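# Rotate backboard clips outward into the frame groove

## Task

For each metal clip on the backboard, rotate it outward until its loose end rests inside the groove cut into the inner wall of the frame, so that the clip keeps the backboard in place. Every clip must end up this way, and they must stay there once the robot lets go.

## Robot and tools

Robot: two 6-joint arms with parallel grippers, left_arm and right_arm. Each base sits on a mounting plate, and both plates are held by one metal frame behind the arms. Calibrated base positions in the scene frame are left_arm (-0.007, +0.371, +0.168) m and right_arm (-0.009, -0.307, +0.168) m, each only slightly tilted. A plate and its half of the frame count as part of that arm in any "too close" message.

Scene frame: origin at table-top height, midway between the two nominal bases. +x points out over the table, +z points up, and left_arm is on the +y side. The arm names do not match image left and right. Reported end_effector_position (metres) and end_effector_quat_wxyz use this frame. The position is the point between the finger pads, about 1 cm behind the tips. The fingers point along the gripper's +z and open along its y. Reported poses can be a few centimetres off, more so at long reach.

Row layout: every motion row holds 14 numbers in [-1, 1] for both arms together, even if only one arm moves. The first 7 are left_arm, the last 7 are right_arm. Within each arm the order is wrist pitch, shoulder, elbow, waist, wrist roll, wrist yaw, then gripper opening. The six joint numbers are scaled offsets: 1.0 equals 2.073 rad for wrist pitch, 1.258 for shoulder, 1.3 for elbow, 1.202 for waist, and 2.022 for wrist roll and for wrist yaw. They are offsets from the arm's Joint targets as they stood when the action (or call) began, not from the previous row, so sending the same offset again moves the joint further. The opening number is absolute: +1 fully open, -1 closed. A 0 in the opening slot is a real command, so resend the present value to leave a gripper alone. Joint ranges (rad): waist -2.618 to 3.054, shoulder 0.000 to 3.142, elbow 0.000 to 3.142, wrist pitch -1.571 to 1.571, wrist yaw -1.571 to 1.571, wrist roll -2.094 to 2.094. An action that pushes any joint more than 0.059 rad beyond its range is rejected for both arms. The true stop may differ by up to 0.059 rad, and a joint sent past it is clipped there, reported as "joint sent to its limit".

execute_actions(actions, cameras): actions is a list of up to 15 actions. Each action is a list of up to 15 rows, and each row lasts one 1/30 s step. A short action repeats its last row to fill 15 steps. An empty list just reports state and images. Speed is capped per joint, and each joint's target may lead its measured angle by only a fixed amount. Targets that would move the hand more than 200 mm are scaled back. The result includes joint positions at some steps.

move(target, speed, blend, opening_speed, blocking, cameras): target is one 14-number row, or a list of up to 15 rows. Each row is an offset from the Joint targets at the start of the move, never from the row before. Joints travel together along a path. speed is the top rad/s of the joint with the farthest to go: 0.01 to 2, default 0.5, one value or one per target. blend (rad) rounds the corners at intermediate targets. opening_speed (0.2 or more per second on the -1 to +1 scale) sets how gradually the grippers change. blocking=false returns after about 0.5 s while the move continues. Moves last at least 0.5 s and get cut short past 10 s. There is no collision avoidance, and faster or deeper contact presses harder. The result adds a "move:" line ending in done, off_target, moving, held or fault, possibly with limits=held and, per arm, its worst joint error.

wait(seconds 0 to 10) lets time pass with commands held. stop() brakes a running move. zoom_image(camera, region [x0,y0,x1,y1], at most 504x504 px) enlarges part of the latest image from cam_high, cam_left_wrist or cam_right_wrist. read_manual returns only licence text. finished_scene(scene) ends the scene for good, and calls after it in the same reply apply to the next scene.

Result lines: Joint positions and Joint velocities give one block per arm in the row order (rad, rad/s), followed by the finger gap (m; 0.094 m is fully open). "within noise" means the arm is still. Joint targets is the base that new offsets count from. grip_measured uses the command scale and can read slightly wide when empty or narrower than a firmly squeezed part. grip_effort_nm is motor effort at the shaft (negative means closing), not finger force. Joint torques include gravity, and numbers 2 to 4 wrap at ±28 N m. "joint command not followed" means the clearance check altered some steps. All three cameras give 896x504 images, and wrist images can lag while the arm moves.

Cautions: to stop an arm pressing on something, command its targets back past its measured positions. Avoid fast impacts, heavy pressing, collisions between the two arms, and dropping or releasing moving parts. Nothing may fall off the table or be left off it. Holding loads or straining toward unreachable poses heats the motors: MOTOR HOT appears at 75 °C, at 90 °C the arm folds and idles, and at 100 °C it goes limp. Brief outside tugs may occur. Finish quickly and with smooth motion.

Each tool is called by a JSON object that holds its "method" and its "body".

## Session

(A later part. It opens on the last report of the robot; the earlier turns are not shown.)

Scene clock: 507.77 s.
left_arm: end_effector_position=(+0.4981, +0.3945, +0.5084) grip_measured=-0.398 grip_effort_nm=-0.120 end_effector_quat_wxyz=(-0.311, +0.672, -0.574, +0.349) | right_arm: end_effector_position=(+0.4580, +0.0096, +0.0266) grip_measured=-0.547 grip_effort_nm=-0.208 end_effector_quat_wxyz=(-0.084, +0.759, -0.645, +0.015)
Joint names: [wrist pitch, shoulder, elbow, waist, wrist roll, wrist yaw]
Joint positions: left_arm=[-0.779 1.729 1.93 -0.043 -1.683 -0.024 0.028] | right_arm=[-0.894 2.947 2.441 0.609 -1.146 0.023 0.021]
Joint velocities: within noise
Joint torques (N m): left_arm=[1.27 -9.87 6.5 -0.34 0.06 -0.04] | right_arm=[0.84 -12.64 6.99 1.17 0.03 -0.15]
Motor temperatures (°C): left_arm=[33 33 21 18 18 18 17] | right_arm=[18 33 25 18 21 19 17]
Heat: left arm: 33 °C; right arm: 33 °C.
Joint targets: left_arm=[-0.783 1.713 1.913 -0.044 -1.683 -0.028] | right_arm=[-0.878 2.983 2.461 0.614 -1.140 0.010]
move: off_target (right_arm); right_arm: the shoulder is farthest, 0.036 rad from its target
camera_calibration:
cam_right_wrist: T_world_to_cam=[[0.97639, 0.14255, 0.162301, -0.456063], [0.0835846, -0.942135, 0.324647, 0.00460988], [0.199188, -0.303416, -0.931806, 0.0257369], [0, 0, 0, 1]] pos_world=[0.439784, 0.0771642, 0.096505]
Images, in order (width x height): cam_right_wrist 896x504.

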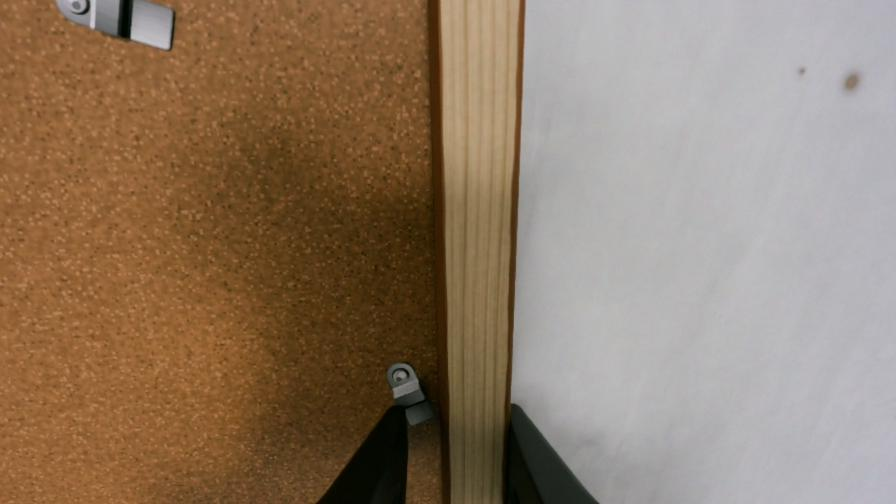

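Turning nicely.

{"method": "move", "body": {"target": [0,0,0,0,0,0,-0.4,0,0.0,0,0,0,0,-0.73], "opening_speed": 0.3, "cameras": ["cam_right_wrist"]}}

{"method": "move", "body": {"target": [0,0,0,0,0,0,-0.4,0,-0.01,0,0,0,0,-0.2], "opening_speed": 0.7, "cameras": ["cam_right_wrist"]}}

Scene clock: 511.07 s.
left_arm: end_effector_position=(+0.4981, +0.3945, +0.5084) grip_measured=-0.398 grip_effort_nm=-0.125 end_effector_quat_wxyz=(-0.311, +0.672, -0.574, +0.349) | right_arm: end_effector_position=(+0.4617, +0.0107, +0.0261) grip_measured=-0.724 grip_effort_nm=-0.383 end_effector_quat_wxyz=(-0.091, +0.758, -0.645, +0.020)
Joint names: [wrist pitch, shoulder, elbow, waist, wrist roll, wrist yaw]
Joint positions: left_arm=[-0.779 1.729 1.93 -0.043 -1.683 -0.024 0.028] | right_arm=[-0.877 2.949 2.441 0.609 -1.146 0.03 0.013]
Joint velocities: within noise
Joint torques (N m): left_arm=[1.24 -9.92 6.58 -0.29 0.02 -0.03] | right_arm=[0.67 -12.86 6.98 1.17 0.02 -0.23]
Motor temperatures (°C): left_arm=[33 33 21 18 18 18 17] | right_arm=[18 33 25 18 21 19 17]
Heat: left arm: 33 °C; right arm: 33 °C.
Joint targets: left_arm=[-0.783 1.713 1.913 -0.044 -1.683 -0.028] | right_arm=[-0.878 2.983 2.461 0.614 -1.140 0.010]
move: done
camera_calibration:
cam_right_wrist: T_world_to_cam=[[0.973855, 0.14028, 0.178683, -0.459013], [0.0765553, -0.943211, 0.323252, 0.00875075], [0.213882, -0.301122, -0.92929, 0.017977], [0, 0, 0, 1]] pos_world=[0.442497, 0.0780574, 0.0958952]
Images, in order (width x height): cam_right_wrist 896x504.

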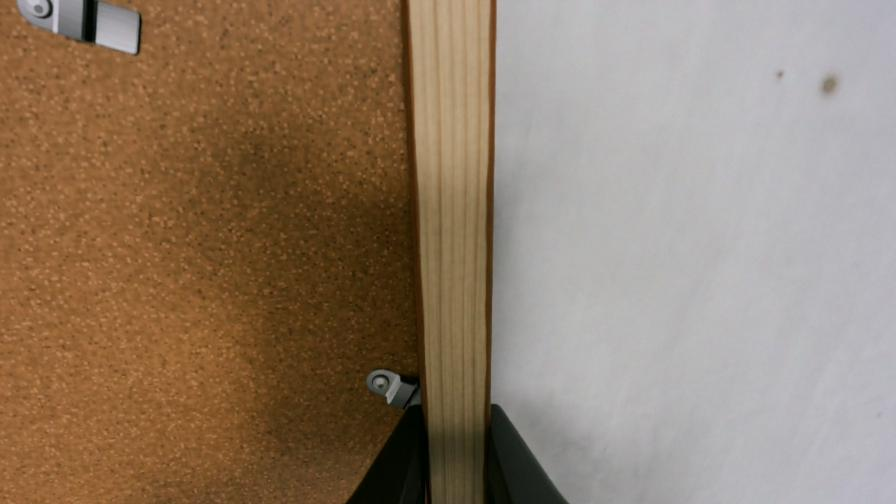

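Scene clock: 512.03 s.
left_arm: end_effector_position=(+0.4981, +0.3945, +0.5084) grip_measured=-0.398 grip_effort_nm=-0.115 end_effector_quat_wxyz=(-0.311, +0.672, -0.574, +0.349) | right_arm: end_effector_position=(+0.4686, +0.0142, +0.0284) grip_measured=-0.202 grip_effort_nm=0.076 end_effector_quat_wxyz=(-0.105, +0.756, -0.645, +0.027)
Joint names: [wrist pitch, shoulder, elbow, waist, wrist roll, wrist yaw]
Joint positions: left_arm=[-0.779 1.729 1.93 -0.043 -1.683 -0.024 0.028] | right_arm=[-0.85 2.949 2.445 0.609 -1.146 0.034 0.037]
Joint velocities: within noise
Joint torques (N m): left_arm=[1.24 -9.95 6.46 -0.27 0 -0.01] | right_arm=[0.47 -14.04 6.74 1.13 0.02 -0.26]
Motor temperatures (°C): left_arm=[33 33 21 18 18 18 17] | right_arm=[17 33 25 18 21 19 17]
Heat: left arm: 33 °C; right arm: 33 °C.
Joint targets: left_arm=[-0.783 1.713 1.913 -0.044 -1.683 -0.028] | right_arm=[-0.878 2.971 2.461 0.614 -1.140 0.011]
move: done
camera_calibration:
cam_right_wrist: T_world_to_cam=[[0.968785, 0.135645, 0.207499, -0.464982], [0.065705, -0.947583, 0.312682, 0.0162331], [0.239036, -0.289288, -0.926917, 0.00771806], [0, 0, 0, 1]] pos_world=[0.447556, 0.0806874, 0.0985612]
Images, in order (width x height): cam_right_wrist 896x504.

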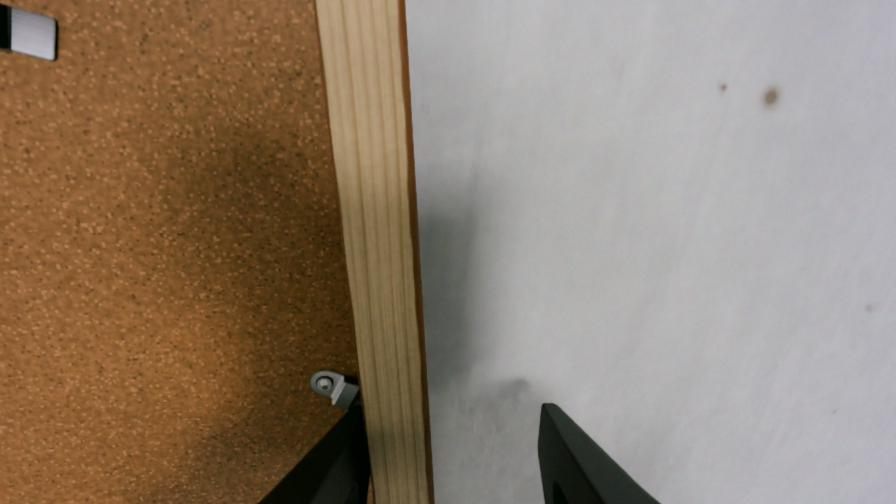

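{"method": "move", "body": {"target": [[0,0,0,0,0,0,-0.4,0,-0.05,0,0,0,0,-0.2],[0,0,0,0,0,0,-0.4,-0.008,-0.05,0,0.002,0,-0.008,-0.0]], "cameras": ["cam_right_wrist"]}}

Scene clock: 518.83 s.
left_arm: end_effector_position=(+0.4981, +0.3945, +0.5084) grip_measured=-0.398 grip_effort_nm=-0.125 end_effector_quat_wxyz=(-0.311, +0.672, -0.574, +0.349) | right_arm: end_effector_position=(+0.4602, +0.0139, +0.0297) grip_measured=-0.002 grip_effort_nm=0.061 end_effector_quat_wxyz=(-0.094, +0.759, -0.644, +0.012)
Joint names: [wrist pitch, shoulder, elbow, waist, wrist roll, wrist yaw]
Joint positions: left_arm=[-0.779 1.729 1.93 -0.043 -1.683 -0.024 0.028] | right_arm=[-0.884 2.944 2.445 0.609 -1.146 0.012 0.047]
Joint velocities: within noise
Joint torques (N m): left_arm=[1.26 -9.81 6.49 -0.18 0.04 -0.02] | right_arm=[0.6 -19.37 6.74 1.28 0.03 -0.21]
Motor temperatures (°C): left_arm=[33 33 21 18 18 18 17] | right_arm=[17 34 24 18 21 19 17]
Heat: left arm: 33 °C; right arm: 34 °C.
Joint targets: left_arm=[-0.783 1.713 1.913 -0.044 -1.683 -0.028] | right_arm=[-0.895 2.908 2.461 0.616 -1.140 -0.006]
move: off_target (right_arm); target 2's new numbers were sent with right_arm's shoulder 0.039 rad from that target; right_arm: the shoulder is farthest, 0.036 rad from its target
camera_calibration:
cam_right_wrist: T_world_to_cam=[[0.974822, 0.141522, 0.172319, -0.458979], [0.0831364, -0.947733, 0.308042, 0.00821008], [0.206907, -0.28596, -0.935637, 0.0258383], [0, 0, 0, 1]] pos_world=[0.441394, 0.0801251, 0.100737]
Images, in order (width x height): cam_right_wrist 896x504.

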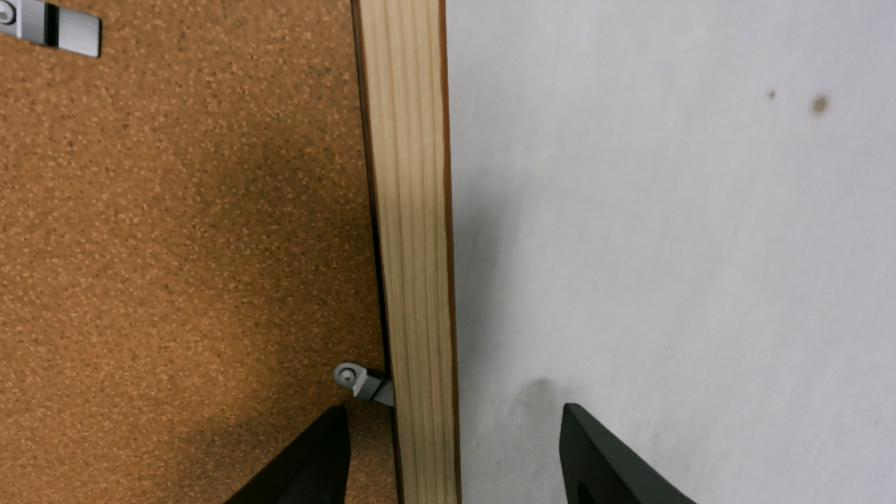

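{"method": "move", "body": {"target": [[0,0,0,0,0,0,-0.4,0,-0.04,0,0,0,0,-0.0],[0,0,0,0,0,0,-0.4,-0.009,-0.03,0,0.007,0.007,0,-0.0],[0,0,0,0,0,0,-0.4,-0.009,0.05,0,0.007,0.007,0,-0.0]], "cameras": ["cam_right_wrist"]}}

Scene clock: 526.30 s.
left_arm: end_effector_position=(+0.4981, +0.3945, +0.5084) grip_measured=-0.398 grip_effort_nm=-0.110 end_effector_quat_wxyz=(-0.311, +0.672, -0.574, +0.349) | right_arm: end_effector_position=(+0.4557, +0.0157, +0.0285) grip_measured=-0.002 grip_effort_nm=0.066 end_effector_quat_wxyz=(-0.088, +0.758, -0.647, +0.008)
Joint names: [wrist pitch, shoulder, elbow, waist, wrist roll, wrist yaw]
Joint positions: left_arm=[-0.779 1.729 1.93 -0.043 -1.683 -0.024 0.028] | right_arm=[-0.899 2.949 2.452 0.616 -1.134 0.009 0.047]
Joint velocities: within noise
Joint torques (N m): left_arm=[1.28 -9.87 6.6 -0.24 -0.01 -0.02] | right_arm=[0.53 -13.89 6.27 1.61 0.03 -0.15]
Motor temperatures (°C): left_arm=[33 33 21 18 18 18 17] | right_arm=[17 38 24 18 21 19 17]
Heat: left arm: 33 °C; right arm: 38 °C.
Joint targets: left_arm=[-0.783 1.713 1.913 -0.044 -1.683 -0.028] | right_arm=[-0.913 2.971 2.461 0.625 -1.126 -0.006]
move: done
camera_calibration:
cam_right_wrist: T_world_to_cam=[[0.977707, 0.137672, 0.158543, -0.455409], [0.0831315, -0.947156, 0.309814, 0.010618], [0.192818, -0.289728, -0.937486, 0.032672], [0, 0, 0, 1]] pos_world=[0.438074, 0.0822201, 0.0995418]
Images, in order (width x height): cam_right_wrist 896x504.

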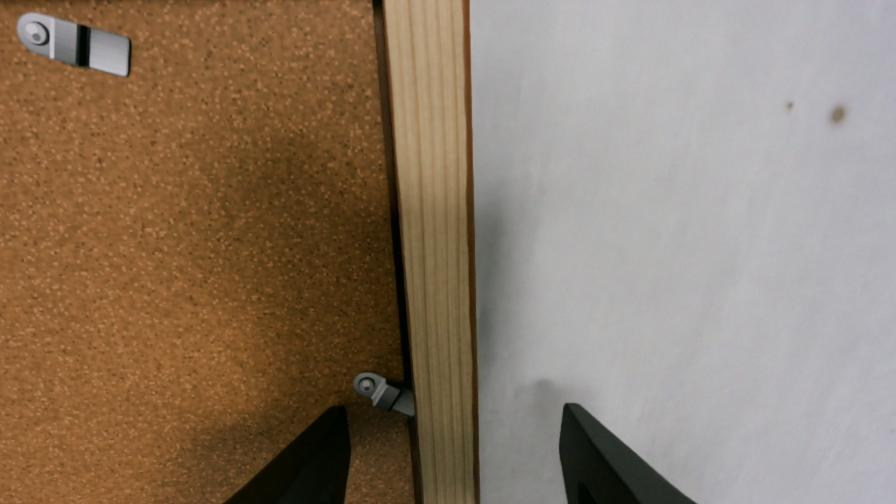

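{"method": "move", "body": {"target": [0,0,0,0,0,0,-0.4,0,0.0,0,0,0,0,-0.5], "opening_speed": 0.35, "cameras": ["cam_right_wrist"]}}

{"method": "move", "body": {"target": [0,0,0,0,0,0,-0.4,0,0.0,0,0,0,0,-0.73], "opening_speed": 0.3, "cameras": ["cam_right_wrist"]}}

{"method": "move", "body": {"target": [0,0,0,0,0,0,-0.4,0,-0.01,0,0,0,0,-0.2], "opening_speed": 0.7, "cameras": ["cam_right_wrist"]}}

{"method": "zoom_image", "body": {"camera": "cam_right_wrist", "region": [250, 300, 450, 430]}}

Scene clock: 535.20 s.
left_arm: end_effector_position=(+0.4981, +0.3945, +0.5084) grip_measured=-0.398 grip_effort_nm=-0.125 end_effector_quat_wxyz=(-0.311, +0.672, -0.574, +0.349) | right_arm: end_effector_position=(+0.4522, +0.0147, +0.0274) grip_measured=-0.498 grip_effort_nm=-0.159 end_effector_quat_wxyz=(-0.082, +0.758, -0.647, +0.004)
Joint names: [wrist pitch, shoulder, elbow, waist, wrist roll, wrist yaw]
Joint positions: left_arm=[-0.779 1.729 1.93 -0.043 -1.683 -0.024 0.028] | right_arm=[-0.912 2.95 2.452 0.616 -1.133 0.004 0.024]
Joint velocities: within noise
Joint torques (N m): left_arm=[1.26 -9.92 6.6 -0.24 0.02 0.03] | right_arm=[0.62 -14.08 6.26 1.5 0.05 -0.13]
Motor temperatures (°C): left_arm=[33 33 21 18 18 18 17] | right_arm=[17 37 24 18 21 19 17]
Heat: left arm: 33 °C; right arm: 37 °C.
Joint targets: left_arm=[-0.783 1.713 1.913 -0.044 -1.683 -0.028] | right_arm=[-0.913 2.971 2.461 0.624 -1.126 -0.006]
move: done
camera_calibration:
cam_right_wrist: T_world_to_cam=[[0.979709, 0.139197, 0.144205, -0.452276], [0.0884793, -0.945957, 0.311989, 0.00783916], [0.17984, -0.292899, -0.939078, 0.0379818], [0, 0, 0, 1]] pos_world=[0.435574, 0.0814957, 0.0984426]
Images, in order (width x height): cam_right_wrist 896x504.

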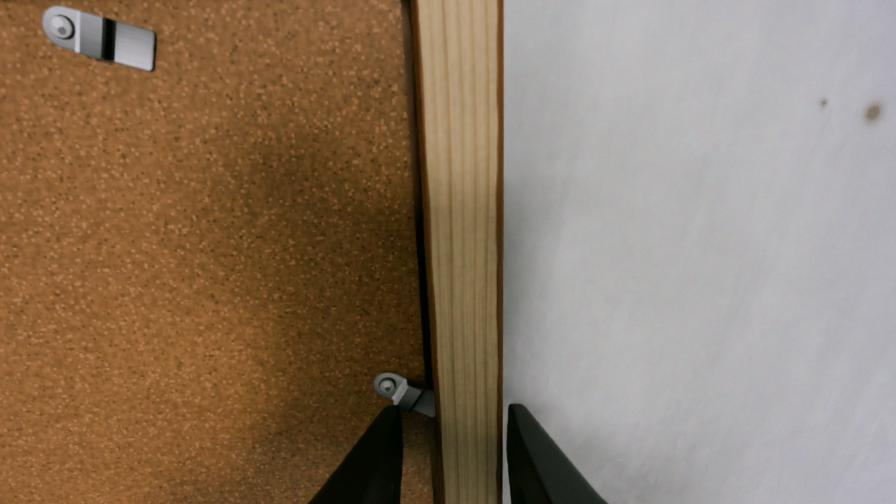

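Scene clock: 536.17 s.
left_arm: end_effector_position=(+0.4981, +0.3945, +0.5084) grip_measured=-0.398 grip_effort_nm=-0.125 end_effector_quat_wxyz=(-0.311, +0.672, -0.574, +0.349) | right_arm: end_effector_position=(+0.4537, +0.0152, +0.0272) grip_measured=-0.724 grip_effort_nm=-0.344 end_effector_quat_wxyz=(-0.085, +0.758, -0.647, +0.006)
Joint names: [wrist pitch, shoulder, elbow, waist, wrist roll, wrist yaw]
Joint positions: left_arm=[-0.779 1.729 1.93 -0.043 -1.683 -0.024 0.028] | right_arm=[-0.905 2.951 2.452 0.616 -1.133 0.006 0.013]
Joint velocities: within noise
Joint torques (N m): left_arm=[1.29 -9.88 6.45 -0.23 0.01 -0.02] | right_arm=[0.58 -14.06 6.22 1.5 0.04 -0.15]
Motor temperatures (°C): left_arm=[33 33 21 18 18 18 17] | right_arm=[17 37 24 18 21 19 17]
Heat: left arm: 33 °C; right arm: 37 °C.
Joint targets: left_arm=[-0.783 1.713 1.913 -0.044 -1.683 -0.028] | right_arm=[-0.913 2.971 2.461 0.624 -1.126 -0.005]
move: done
camera_calibration:
cam_right_wrist: T_world_to_cam=[[0.978843, 0.138347, 0.150752, -0.453551], [0.0858087, -0.946407, 0.31137, 0.00941605], [0.18575, -0.291846, -0.938255, 0.0349803], [0, 0, 0, 1]] pos_world=[0.436649, 0.0818679, 0.0982623]
Images, in order (width x height): cam_right_wrist 896x504.

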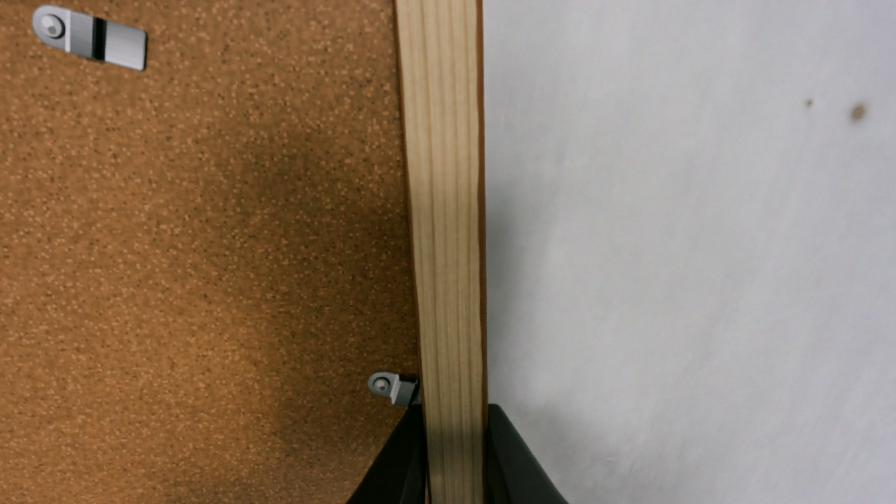

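Scene clock: 537.13 s.
left_arm: end_effector_position=(+0.4981, +0.3945, +0.5084) grip_measured=-0.398 grip_effort_nm=-0.125 end_effector_quat_wxyz=(-0.311, +0.672, -0.574, +0.349) | right_arm: end_effector_position=(+0.4545, +0.0154, +0.0273) grip_measured=-0.202 grip_effort_nm=0.071 end_effector_quat_wxyz=(-0.086, +0.758, -0.647, +0.007)
Joint names: [wrist pitch, shoulder, elbow, waist, wrist roll, wrist yaw]
Joint positions: left_arm=[-0.779 1.729 1.93 -0.043 -1.683 -0.024 0.028] | right_arm=[-0.902 2.951 2.452 0.616 -1.133 0.008 0.037]
Joint velocities: within noise
Joint torques (N m): left_arm=[1.29 -9.87 6.53 -0.34 0.02 0] | right_arm=[0.54 -15.2 6.23 1.48 0.03 -0.17]
Motor temperatures (°C): left_arm=[33 33 21 18 18 18 17] | right_arm=[17 37 24 18 21 19 17]
Heat: left arm: 33 °C; right arm: 37 °C.
Joint targets: left_arm=[-0.783 1.713 1.913 -0.044 -1.683 -0.028] | right_arm=[-0.913 2.958 2.461 0.624 -1.126 -0.006]
move: done
camera_calibration:
cam_right_wrist: T_world_to_cam=[[0.978383, 0.137906, 0.154103, -0.454228], [0.0844062, -0.946586, 0.311209, 0.0101403], [0.18879, -0.291475, -0.937764, 0.0336023], [0, 0, 0, 1]] pos_world=[0.43721, 0.0820339, 0.0983535]
Images, in order (width x height): cam_right_wrist 896x504.

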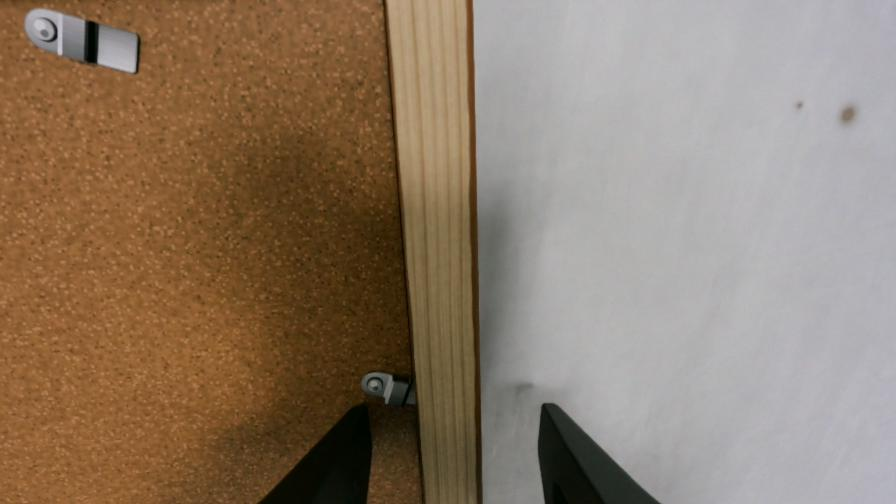

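Scaled by 2.520.

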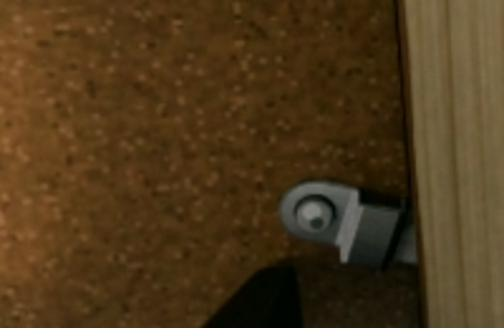

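{"method": "move", "body": {"target": [[0,0,0,0,0,0,-0.4,0,-0.06,0,0,0,0,-0.1],[0,0,0,0,0,0,-0.4,0,-0.05,0,0.006,0,0,-0.1],[0,0,0,0,0,0,-0.4,0,0.01,0,0.006,0,0,-0.1]], "cameras": ["cam_right_wrist"]}}

Scene clock: 541.53 s.
left_arm: end_effector_position=(+0.4981, +0.3945, +0.5084) grip_measured=-0.398 grip_effort_nm=-0.115 end_effector_quat_wxyz=(-0.311, +0.672, -0.574, +0.349) | right_arm: end_effector_position=(+0.4520, +0.0185, +0.0280) grip_measured=-0.102 grip_effort_nm=0.061 end_effector_quat_wxyz=(-0.086, +0.760, -0.644, +0.006)
Joint names: [wrist pitch, shoulder, elbow, waist, wrist roll, wrist yaw]
Joint positions: left_arm=[-0.779 1.729 1.93 -0.043 -1.683 -0.024 0.028] | right_arm=[-0.904 2.949 2.452 0.623 -1.133 0.007 0.042]
Joint velocities: within noise
Joint torques (N m): left_arm=[1.29 -9.83 6.54 -0.25 -0.01 -0.01] | right_arm=[0.56 -14.04 6.28 1.54 0.03 -0.16]
Motor temperatures (°C): left_arm=[33 33 21 18 18 18 17] | right_arm=[17 37 24 18 21 19 17]
Heat: left arm: 33 °C; right arm: 37 °C.
Joint targets: left_arm=[-0.783 1.713 1.913 -0.044 -1.683 -0.028] | right_arm=[-0.913 2.971 2.461 0.632 -1.126 -0.006]
move: done
camera_calibration:
cam_right_wrist: T_world_to_cam=[[0.977564, 0.144767, 0.153009, -0.452069], [0.0914179, -0.946008, 0.310986, 0.00993287], [0.189768, -0.290021, -0.938017, 0.0351671], [0, 0, 0, 1]] pos_world=[0.434345, 0.0850404, 0.0990689]
Images, in order (width x height): cam_right_wrist 896x504.

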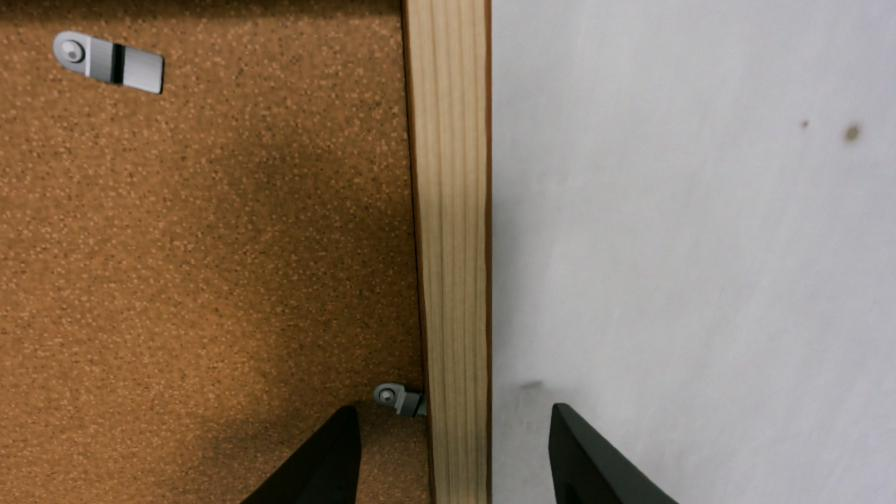

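{"method": "move", "body": {"target": [[0,0,0,0,0,0,-0.4,0,-0.06,0,0,0,0,-0.1],[0,0,0,0,0,0,-0.4,0,-0.05,0,-0.0155,0,0,-0.1],[0,0,0,0,0,0,-0.4,0,0.00,0,-0.0155,0,0,-0.1]], "cameras": ["cam_right_wrist"]}}

Scene clock: 548.80 s.
left_arm: end_effector_position=(+0.4981, +0.3945, +0.5084) grip_measured=-0.398 grip_effort_nm=-0.120 end_effector_quat_wxyz=(-0.311, +0.672, -0.574, +0.349) | right_arm: end_effector_position=(+0.4519, +0.0185, +0.0282) grip_measured=-0.102 grip_effort_nm=0.066 end_effector_quat_wxyz=(-0.086, +0.760, -0.644, +0.006)
Joint names: [wrist pitch, shoulder, elbow, waist, wrist roll, wrist yaw]
Joint positions: left_arm=[-0.779 1.729 1.93 -0.043 -1.683 -0.024 0.028] | right_arm=[-0.905 2.949 2.452 0.623 -1.133 0.007 0.042]
Joint velocities: within noise
Joint torques (N m): left_arm=[1.25 -9.92 6.58 -0.28 0.02 -0.01] | right_arm=[0.6 -13.94 6.23 -0.21 0.03 -0.18]
Motor temperatures (°C): left_arm=[33 33 21 18 18 18 17] | right_arm=[17 37 24 18 21 19 17]
Heat: left arm: 33 °C; right arm: 37 °C.
Joint targets: left_arm=[-0.783 1.713 1.913 -0.044 -1.683 -0.028] | right_arm=[-0.913 2.971 2.461 0.613 -1.126 -0.006]
move: done
camera_calibration:
cam_right_wrist: T_world_to_cam=[[0.977609, 0.144815, 0.152671, -0.452033], [0.0915297, -0.945939, 0.311163, 0.00977458], [0.189478, -0.290222, -0.938013, 0.0354633], [0, 0, 0, 1]] pos_world=[0.434298, 0.0849995, 0.0992359]
Images, in order (width x height): cam_right_wrist 896x504.

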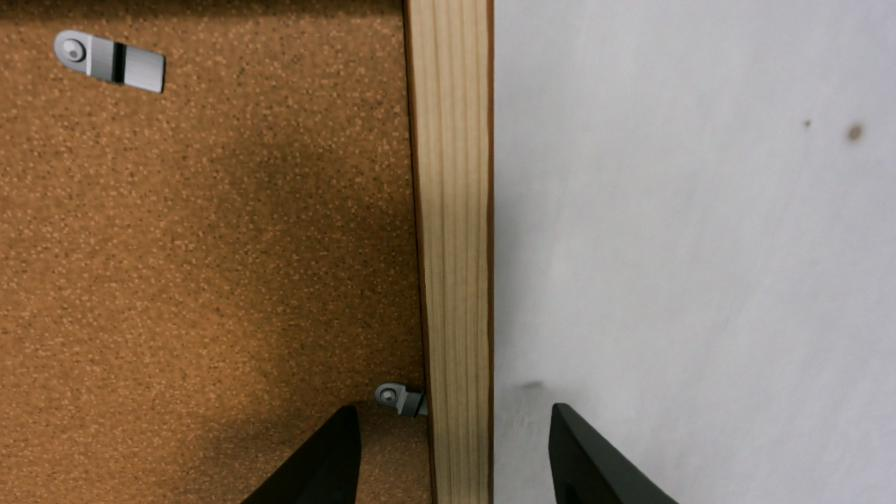

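Waist didn't move; small extra.

{"method": "move", "body": {"target": [[0,0,0,0,0,0,-0.4,0,-0.06,0,0,0,0,-0.1],[0,0,0,0,0,0,-0.4,0,-0.05,0,-0.003,0,0,-0.1],[0,0,0,0,0,0,-0.4,0,0.00,0,-0.003,0,0,-0.1]], "cameras": ["cam_right_wrist"]}}

Scene clock: 553.23 s.
left_arm: end_effector_position=(+0.4981, +0.3945, +0.5084) grip_measured=-0.398 grip_effort_nm=-0.120 end_effector_quat_wxyz=(-0.311, +0.672, -0.574, +0.349) | right_arm: end_effector_position=(+0.4545, +0.0147, +0.0282) grip_measured=-0.102 grip_effort_nm=0.061 end_effector_quat_wxyz=(-0.085, +0.757, -0.647, +0.006)
Joint names: [wrist pitch, shoulder, elbow, waist, wrist roll, wrist yaw]
Joint positions: left_arm=[-0.779 1.729 1.93 -0.043 -1.683 -0.024 0.028] | right_arm=[-0.905 2.949 2.452 0.615 -1.133 0.007 0.042]
Joint velocities: within noise
Joint torques (N m): left_arm=[1.26 -9.96 6.57 -0.35 0.03 -0.04] | right_arm=[0.58 -13.86 6.23 0.21 0.03 -0.16]
Motor temperatures (°C): left_arm=[33 33 21 18 18 18 17] | right_arm=[17 37 24 18 21 19 17]
Heat: left arm: 33 °C; right arm: 37 °C.
Joint targets: left_arm=[-0.783 1.713 1.913 -0.044 -1.683 -0.028] | right_arm=[-0.913 2.971 2.461 0.609 -1.126 -0.005]
move: done
camera_calibration:
cam_right_wrist: T_world_to_cam=[[0.978778, 0.137012, 0.152388, -0.454411], [0.0840373, -0.946585, 0.311312, 0.00941945], [0.186901, -0.291899, -0.93801, 0.035101], [0, 0, 0, 1]] pos_world=[0.437416, 0.0814223, 0.0992394]
Images, in order (width x height): cam_right_wrist 896x504.

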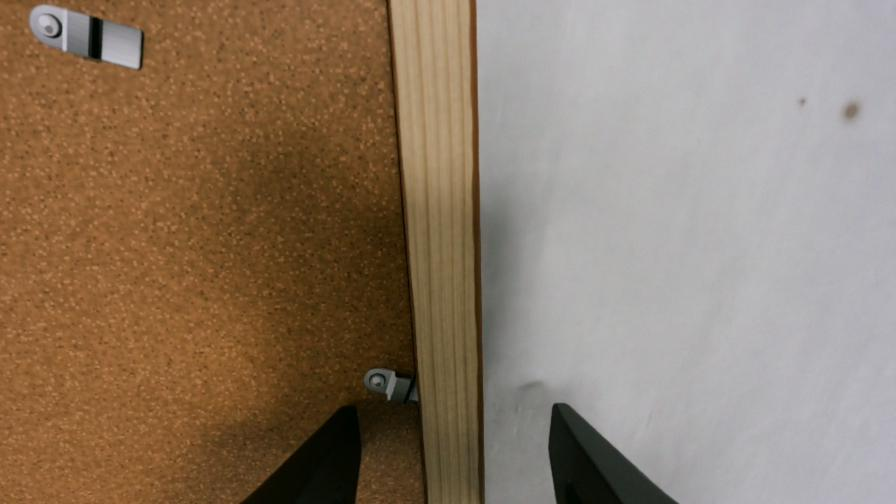

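{"method": "move", "body": {"target": [[0,0,0,0,0,0,-0.4,0,-0.06,0,-0.0115,0,0,-0.1],[0,0,0,0,0,0,-0.4,0,-0.05,0,0.0155,0,0,-0.1],[0,0,0,0,0,0,-0.4,0,0.00,0,0.0155,0,0,-0.1]], "cameras": ["cam_right_wrist"]}}

Scene clock: 559.00 s.
left_arm: end_effector_position=(+0.4981, +0.3945, +0.5084) grip_measured=-0.398 grip_effort_nm=-0.129 end_effector_quat_wxyz=(-0.311, +0.672, -0.574, +0.349) | right_arm: end_effector_position=(+0.4518, +0.0184, +0.0282) grip_measured=-0.102 grip_effort_nm=0.056 end_effector_quat_wxyz=(-0.086, +0.760, -0.645, +0.005)
Joint names: [wrist pitch, shoulder, elbow, waist, wrist roll, wrist yaw]
Joint positions: left_arm=[-0.779 1.729 1.93 -0.043 -1.683 -0.024 0.028] | right_arm=[-0.905 2.949 2.452 0.622 -1.133 0.004 0.042]
Joint velocities: within noise
Joint torques (N m): left_arm=[1.27 -9.92 6.52 -0.34 0 0] | right_arm=[0.58 -14.01 6.23 1.28 0.04 -0.17]
Motor temperatures (°C): left_arm=[33 33 21 18 18 18 17] | right_arm=[17 37 24 18 21 19 17]
Heat: left arm: 33 °C; right arm: 37 °C.
Joint targets: left_arm=[-0.783 1.713 1.913 -0.044 -1.683 -0.028] | right_arm=[-0.913 2.971 2.461 0.628 -1.126 -0.006]
move: done
camera_calibration:
cam_right_wrist: T_world_to_cam=[[0.97793, 0.144227, 0.151169, -0.45202], [0.0918111, -0.946568, 0.30916, 0.00971568], [0.187681, -0.288458, -0.938919, 0.0362677], [0, 0, 0, 1]] pos_world=[0.434345, 0.0848515, 0.0993802]
Images, in order (width x height): cam_right_wrist 896x504.

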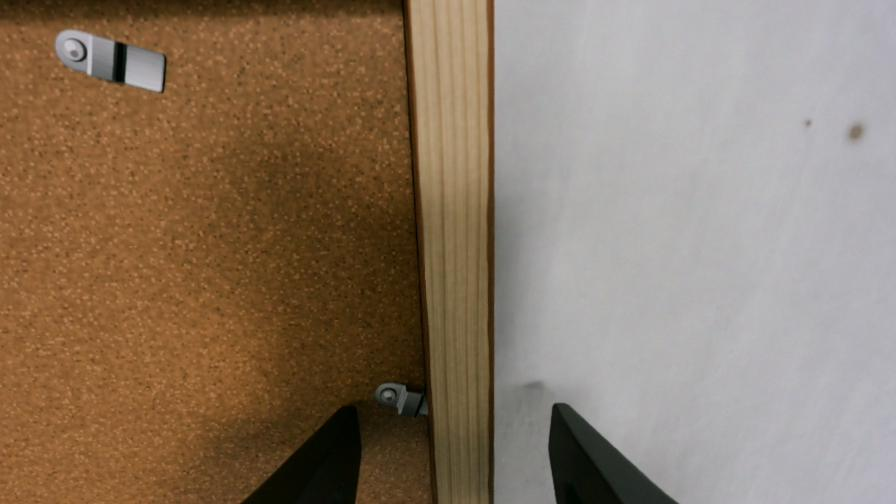

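{"method": "move", "body": {"target": [[0,0,0,0,0,0,-0.4,0,-0.06,0,-0.027,0,0,-0.1],[0,0,0,0,0,0,-0.4,0,-0.05,0,-0.0035,0,0,-0.1],[0,0,0,0,0,0,-0.4,0,0.00,0,-0.0035,0,0,-0.1]], "cameras": ["cam_right_wrist"]}}

Scene clock: 563.17 s.
left_arm: end_effector_position=(+0.4981, +0.3945, +0.5084) grip_measured=-0.398 grip_effort_nm=-0.110 end_effector_quat_wxyz=(-0.311, +0.672, -0.574, +0.349) | right_arm: end_effector_position=(+0.4536, +0.0160, +0.0282) grip_measured=-0.102 grip_effort_nm=0.061 end_effector_quat_wxyz=(-0.086, +0.758, -0.647, +0.004)
Joint names: [wrist pitch, shoulder, elbow, waist, wrist roll, wrist yaw]
Joint positions: left_arm=[-0.779 1.729 1.93 -0.043 -1.683 -0.024 0.028] | right_arm=[-0.906 2.949 2.452 0.616 -1.133 0.003 0.042]
Joint velocities: within noise
Joint torques (N m): left_arm=[1.3 -9.85 6.56 -0.25 0.02 -0.05] | right_arm=[0.57 -13.96 6.22 1.44 0.03 -0.12]
Motor temperatures (°C): left_arm=[33 33 21 18 18 18 17] | right_arm=[17 37 24 18 21 19 17]
Heat: left arm: 33 °C; right arm: 37 °C.
Joint targets: left_arm=[-0.783 1.713 1.913 -0.044 -1.683 -0.028] | right_arm=[-0.913 2.971 2.461 0.624 -1.126 -0.006]
move: done
camera_calibration:
cam_right_wrist: T_world_to_cam=[[0.978835, 0.138699, 0.15048, -0.453659], [0.0868316, -0.94731, 0.308325, 0.00946939], [0.185315, -0.288733, -0.939304, 0.0363792], [0, 0, 0, 1]] pos_world=[0.436494, 0.0823961, 0.099518]
Images, in order (width x height): cam_right_wrist 896x504.

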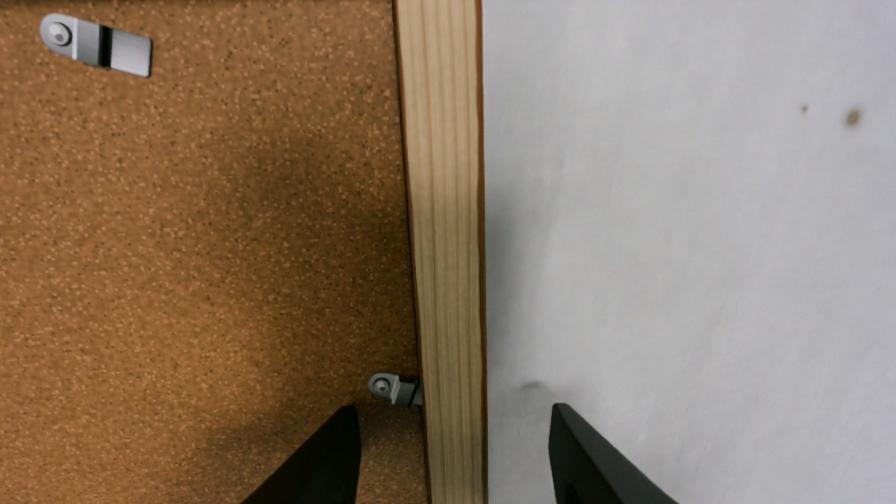

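{"method": "move", "body": {"target": [[0,0,0,0,0,0,-0.4,0,-0.06,0,-0.0235,0,0,-0.1],[0,0,0,0,0,0,-0.4,0,-0.05,0,0.002,0,0,-0.1],[0,0,0,0,0,0,-0.4,0,0.00,0,0.002,0,0,-0.1]], "cameras": ["cam_right_wrist"]}}

Scene clock: 569.13 s.
left_arm: end_effector_position=(+0.4981, +0.3945, +0.5084) grip_measured=-0.398 grip_effort_nm=-0.129 end_effector_quat_wxyz=(-0.311, +0.672, -0.574, +0.349) | right_arm: end_effector_position=(+0.4525, +0.0173, +0.0281) grip_measured=-0.102 grip_effort_nm=0.061 end_effector_quat_wxyz=(-0.086, +0.759, -0.646, +0.004)
Joint names: [wrist pitch, shoulder, elbow, waist, wrist roll, wrist yaw]
Joint positions: left_arm=[-0.779 1.729 1.93 -0.043 -1.683 -0.024 0.028] | right_arm=[-0.906 2.949 2.452 0.619 -1.133 0.003 0.042]
Joint velocities: within noise
Joint torques (N m): left_arm=[1.27 -10.02 6.49 -0.36 0.01 -0.05] | right_arm=[0.57 -13.91 6.2 1.31 0.04 -0.13]
Motor temperatures (°C): left_arm=[33 33 21 18 18 18 17] | right_arm=[17 37 24 18 21 19 17]
Heat: left arm: 33 °C; right arm: 37 °C.
Joint targets: left_arm=[-0.783 1.713 1.913 -0.044 -1.683 -0.028] | right_arm=[-0.913 2.971 2.461 0.626 -1.126 -0.005]
move: done
camera_calibration:
cam_right_wrist: T_world_to_cam=[[0.978438, 0.14172, 0.15025, -0.452656], [0.0898002, -0.946994, 0.308445, 0.00954967], [0.185998, -0.288301, -0.939301, 0.0365242], [0, 0, 0, 1]] pos_world=[0.435245, 0.0837237, 0.0993732]
Images, in order (width x height): cam_right_wrist 896x504.

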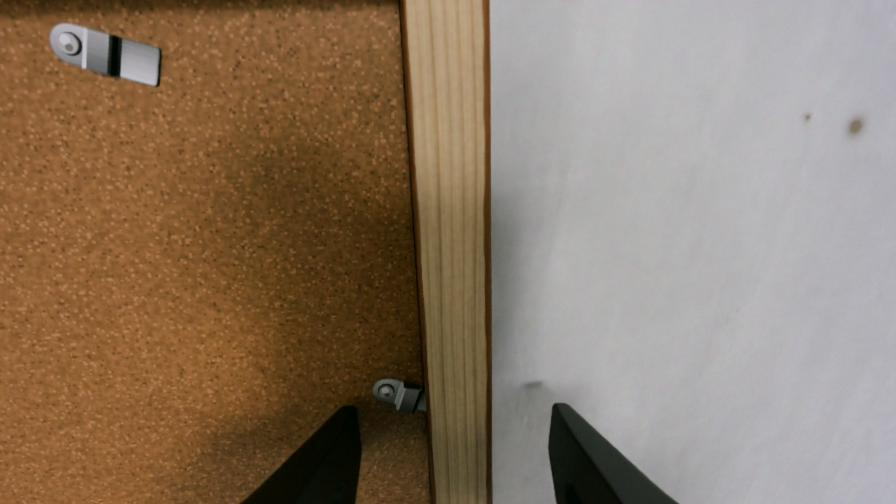

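Row 391 — good.

{"method": "move", "body": {"target": [0,0,0,0,0,0,-0.4,0,0.0,0,0,0,0,-0.5], "opening_speed": 0.35, "cameras": []}}

{"method": "move", "body": {"target": [0,0,0,0,0,0,-0.4,0,0.0,0,0,0,0,-0.73], "opening_speed": 0.3, "cameras": []}}

{"method": "move", "body": {"target": [0,0,0,0,0,0,-0.4,0,-0.01,0,0,0,0,-0.1], "opening_speed": 0.7, "cameras": ["cam_right_wrist"]}}

{"method": "zoom_image", "body": {"camera": "cam_right_wrist", "region": [280, 320, 480, 450]}}

Scene clock: 574.97 s.
left_arm: end_effector_position=(+0.4981, +0.3945, +0.5084) grip_measured=-0.398 grip_effort_nm=-0.125 end_effector_quat_wxyz=(-0.311, +0.672, -0.574, +0.349) | right_arm: end_effector_position=(+0.4516, +0.0168, +0.0274) grip_measured=-0.498 grip_effort_nm=-0.159 end_effector_quat_wxyz=(-0.084, +0.759, -0.646, +0.004)
Joint names: [wrist pitch, shoulder, elbow, waist, wrist roll, wrist yaw]
Joint positions: left_arm=[-0.779 1.729 1.93 -0.043 -1.683 -0.024 0.028] | right_arm=[-0.909 2.95 2.452 0.619 -1.133 0.003 0.024]
Joint velocities: within noise
Joint torques (N m): left_arm=[1.26 -9.85 6.46 -0.21 -0.02 -0.02] | right_arm=[0.61 -14.06 6.17 1.33 0.04 -0.13]
Motor temperatures (°C): left_arm=[33 33 21 18 18 18 17] | right_arm=[17 37 24 18 21 19 17]
Heat: left arm: 33 °C; right arm: 37 °C.
Joint targets: left_arm=[-0.783 1.713 1.913 -0.044 -1.683 -0.028] | right_arm=[-0.913 2.971 2.461 0.626 -1.126 -0.006]
move: done
No camera images: "cameras" was empty.

Scene clock: 575.93 s.
left_arm: end_effector_position=(+0.4981, +0.3945, +0.5084) grip_measured=-0.398 grip_effort_nm=-0.125 end_effector_quat_wxyz=(-0.311, +0.672, -0.574, +0.349) | right_arm: end_effector_position=(+0.4519, +0.0168, +0.0268) grip_measured=-0.724 grip_effort_nm=-0.344 end_effector_quat_wxyz=(-0.084, +0.759, -0.646, +0.004)
Joint names: [wrist pitch, shoulder, elbow, waist, wrist roll, wrist yaw]
Joint positions: left_arm=[-0.779 1.729 1.93 -0.043 -1.683 -0.024 0.028] | right_arm=[-0.906 2.951 2.452 0.619 -1.132 0.004 0.013]
Joint velocities: within noise
Joint torques (N m): left_arm=[1.31 -10.04 6.58 -0.28 0.01 -0.02] | right_arm=[0.57 -14.17 6.22 1.32 0.03 -0.14]
Motor temperatures (°C): left_arm=[33 33 21 18 18 18 17] | right_arm=[17 37 24 18 21 19 17]
Heat: left arm: 33 °C; right arm: 37 °C.
Joint targets: left_arm=[-0.783 1.713 1.913 -0.044 -1.683 -0.028] | right_arm=[-0.913 2.971 2.461 0.626 -1.126 -0.006]
move: done
No camera images: "cameras" was empty.

Scene clock: 577.07 s.
left_arm: end_effector_position=(+0.4981, +0.3945, +0.5084) grip_measured=-0.398 grip_effort_nm=-0.125 end_effector_quat_wxyz=(-0.311, +0.672, -0.574, +0.349) | right_arm: end_effector_position=(+0.4542, +0.0182, +0.0273) grip_measured=-0.102 grip_effort_nm=0.081 end_effector_quat_wxyz=(-0.089, +0.758, -0.646, +0.006)
Joint names: [wrist pitch, shoulder, elbow, waist, wrist roll, wrist yaw]
Joint positions: left_arm=[-0.779 1.729 1.93 -0.043 -1.683 -0.024 0.028] | right_arm=[-0.896 2.951 2.452 0.619 -1.132 0.005 0.042]
Joint velocities: within noise
Joint torques (N m): left_arm=[1.29 -9.85 6.6 -0.28 0.02 -0.03] | right_arm=[0.48 -15.31 6.23 1.35 0.03 -0.15]
Motor temperatures (°C): left_arm=[33 33 21 18 18 18 17] | right_arm=[17 37 24 18 21 19 17]
Heat: left arm: 33 °C; right arm: 37 °C.
Joint targets: left_arm=[-0.783 1.713 1.913 -0.044 -1.683 -0.028] | right_arm=[-0.913 2.958 2.461 0.626 -1.126 -0.006]
move: done
camera_calibration:
cam_right_wrist: T_world_to_cam=[[0.977541, 0.139945, 0.15757, -0.454023], [0.0863935, -0.948083, 0.306062, 0.0120916], [0.192221, -0.285575, -0.938881, 0.0327866], [0, 0, 0, 1]] pos_world=[0.436479, 0.084365, 0.0986222]
Images, in order (width x height): cam_right_wrist 896x504.

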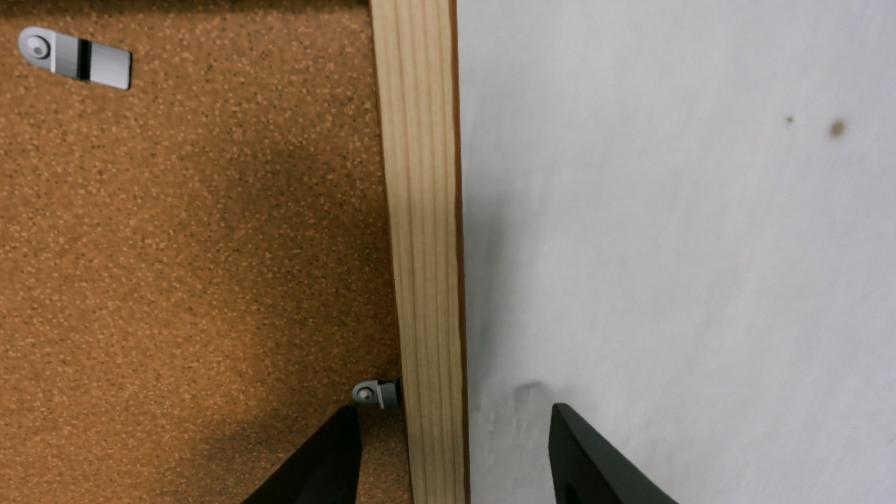

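Scaled by 2.520.

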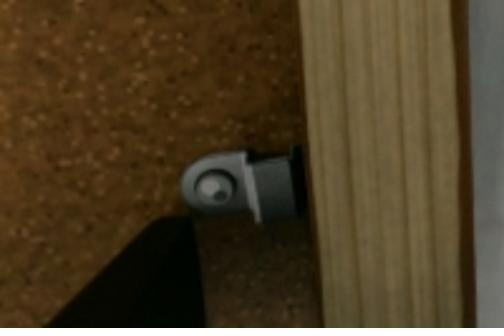

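{"method": "move", "body": {"target": [[0,0,0,0,0,0,-0.4,0,-0.165,0,0,0,0,0.0],[0,0,0,0,0,0,-0.4,0.158,-0.523,-0.837,0.240,0.136,0.008,0.25],[0,0,0,0,0,0,-0.4,0.158,-0.466,-0.837,0.240,0.136,0.008,0.25]], "speed": [0.4,0.7,0.3], "blend": 0.05, "cameras": ["cam_right_wrist","cam_high"]}}

Scene clock: 619.97 s.
left_arm: end_effector_position=(+0.4981, +0.3945, +0.5084) grip_measured=-0.398 grip_effort_nm=-0.125 end_effector_quat_wxyz=(-0.311, +0.672, -0.574, +0.349) | right_arm: end_effector_position=(+0.2345, +0.0029, +0.0579) grip_measured=+0.248 grip_effort_nm=0.066 end_effector_quat_wxyz=(-0.004, +0.768, -0.640, -0.016)
Joint names: [wrist pitch, shoulder, elbow, waist, wrist roll, wrist yaw]
Joint positions: left_arm=[-0.779 1.729 1.93 -0.043 -1.683 -0.024 0.028] | right_arm=[-0.592 2.363 1.382 0.912 -0.858 0.007 0.059]
Joint velocities: within noise
Joint torques (N m): left_arm=[1.27 -9.92 6.56 -0.14 0.02 0] | right_arm=[0.44 -11 3.67 0.79 0.03 0.02]
Motor temperatures (°C): left_arm=[33 33 21 18 18 18 17] | right_arm=[17 35 24 18 21 19 17]
Heat: left arm: 33 °C; right arm: 35 °C.
Joint targets: left_arm=[-0.783 1.713 1.913 -0.044 -1.683 -0.028] | right_arm=[-0.586 2.372 1.373 0.915 -0.851 0.011]
move: done; blend cut to 0 rad at target 2; target 2's new numbers were sent with right_arm's shoulder 0.037 rad from that target
camera_calibration:
cam_right_wrist: T_world_to_cam=[[0.984953, 0.172817, 0.001572, -0.234771], [0.158958, -0.90946, 0.384207, -0.0143807], [0.0678271, -0.378176, -0.923246, 0.127917], [0, 0, 0, 1]] pos_world=[0.224848, 0.0758688, 0.123993]
Images, in order (width x height): cam_high 896x504, cam_right_wrist 896x504.

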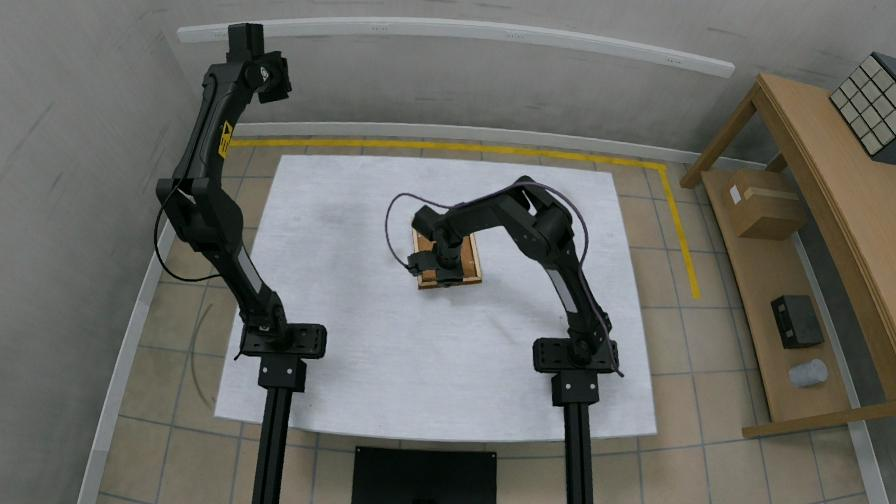

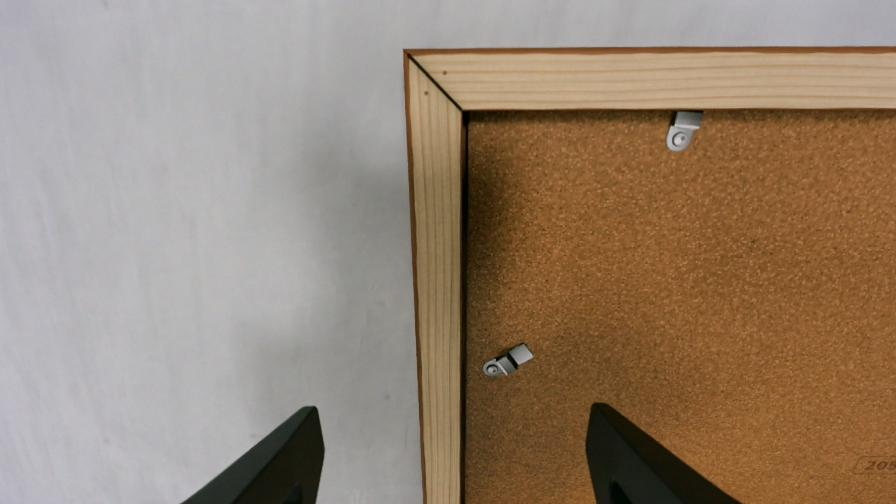

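{"method": "move", "body": {"target": [0,0,0,0,0,0,-0.4,0.036,0.0604,0,0,0,0,0.25], "cameras": ["cam_right_wrist"]}}

{"method": "zoom_image", "body": {"camera": "cam_right_wrist", "region": [400, 300, 640, 460]}}

Scene clock: 645.87 s.
left_arm: end_effector_position=(+0.4981, +0.3945, +0.5084) grip_measured=-0.398 grip_effort_nm=-0.120 end_effector_quat_wxyz=(-0.311, +0.672, -0.574, +0.349) | right_arm: end_effector_position=(+0.2328, +0.0027, +0.0287) grip_measured=+0.248 grip_effort_nm=0.066 end_effector_quat_wxyz=(-0.001, +0.768, -0.640, -0.016)
Joint names: [wrist pitch, shoulder, elbow, waist, wrist roll, wrist yaw]
Joint positions: left_arm=[-0.779 1.729 1.93 -0.043 -1.683 -0.024 0.028] | right_arm=[-0.521 2.441 1.382 0.912 -0.858 0.007 0.059]
Joint velocities: within noise
Joint torques (N m): left_arm=[1.29 -9.87 6.48 -0.25 -0.02 -0.02] | right_arm=[0.48 -11.34 3.44 0.83 0.04 0.01]
Motor temperatures (°C): left_arm=[33 33 21 18 18 18 17] | right_arm=[17 32 23 18 21 19 17]
Heat: left arm: 33 °C; right arm: 32 °C.
Joint targets: left_arm=[-0.783 1.713 1.913 -0.044 -1.683 -0.028] | right_arm=[-0.511 2.448 1.373 0.915 -0.851 0.011]
move: done
camera_calibration:
cam_right_wrist: T_world_to_cam=[[0.984906, 0.173057, -0.00329326, -0.232908], [0.160748, -0.907467, 0.388154, -0.00371443], [0.0641842, -0.382824, -0.921589, 0.101859], [0, 0, 0, 1]] pos_world=[0.223451, 0.0759297, 0.094547]
Images, in order (width x height): cam_right_wrist 896x504.

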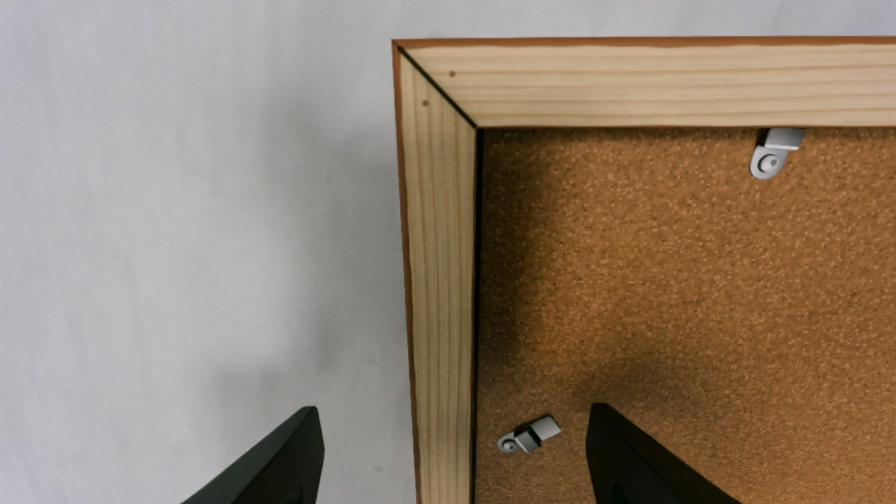

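Scaled by 2.100.

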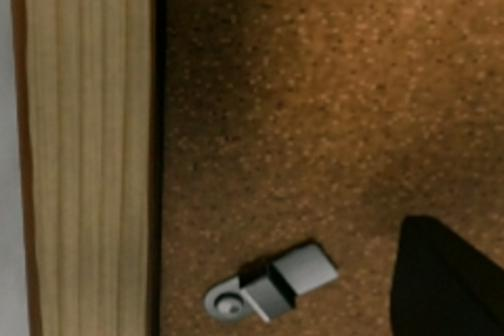

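{"method": "move", "body": {"target": [0,0,0,0,0,0,-0.4,-0.02,0.0135,0.054,0.004,0.173,0,0.25], "cameras": ["cam_right_wrist"]}}

Scene clock: 667.30 s.
left_arm: end_effector_position=(+0.4981, +0.3945, +0.5084) grip_measured=-0.398 grip_effort_nm=-0.125 end_effector_quat_wxyz=(-0.311, +0.672, -0.574, +0.349) | right_arm: end_effector_position=(+0.2375, +0.0083, +0.0315) grip_measured=+0.248 grip_effort_nm=0.061 end_effector_quat_wxyz=(+0.000, -0.646, +0.763, +0.016)
Joint names: [wrist pitch, shoulder, elbow, waist, wrist roll, wrist yaw]
Joint positions: left_arm=[-0.779 1.729 1.93 -0.043 -1.683 -0.024 0.028] | right_arm=[-0.544 2.451 1.419 0.912 -0.509 0.007 0.059]
Joint velocities: within noise
Joint torques (N m): left_arm=[1.28 -9.81 6.48 -0.24 0.01 0] | right_arm=[0.3 -10.81 6 1.28 0.02 0]
Motor temperatures (°C): left_arm=[33 33 21 18 18 18 17] | right_arm=[17 31 23 18 21 19 17]
Heat: left arm: 33 °C; right arm: 31 °C.
Joint targets: left_arm=[-0.783 1.713 1.913 -0.044 -1.683 -0.028] | right_arm=[-0.553 2.465 1.443 0.920 -0.501 0.011]
move: done
camera_calibration:
cam_right_wrist: T_world_to_cam=[[0.984668, -0.174202, -0.00910894, -0.235326], [-0.15668, -0.906167, 0.392826, 0.0747727], [-0.0766854, -0.385376, -0.919568, 0.139711], [0, 0, 0, 1]] pos_world=[0.254148, 0.0806034, 0.0969575]
Images, in order (width x height): cam_right_wrist 896x504.

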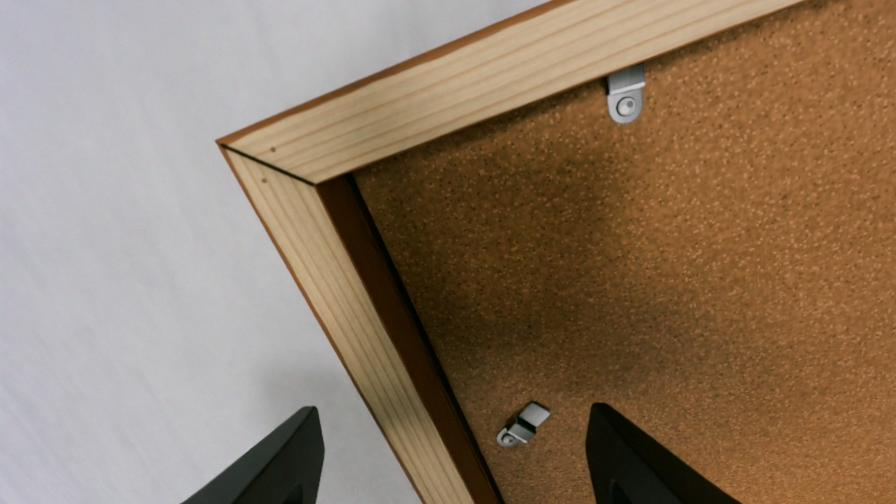

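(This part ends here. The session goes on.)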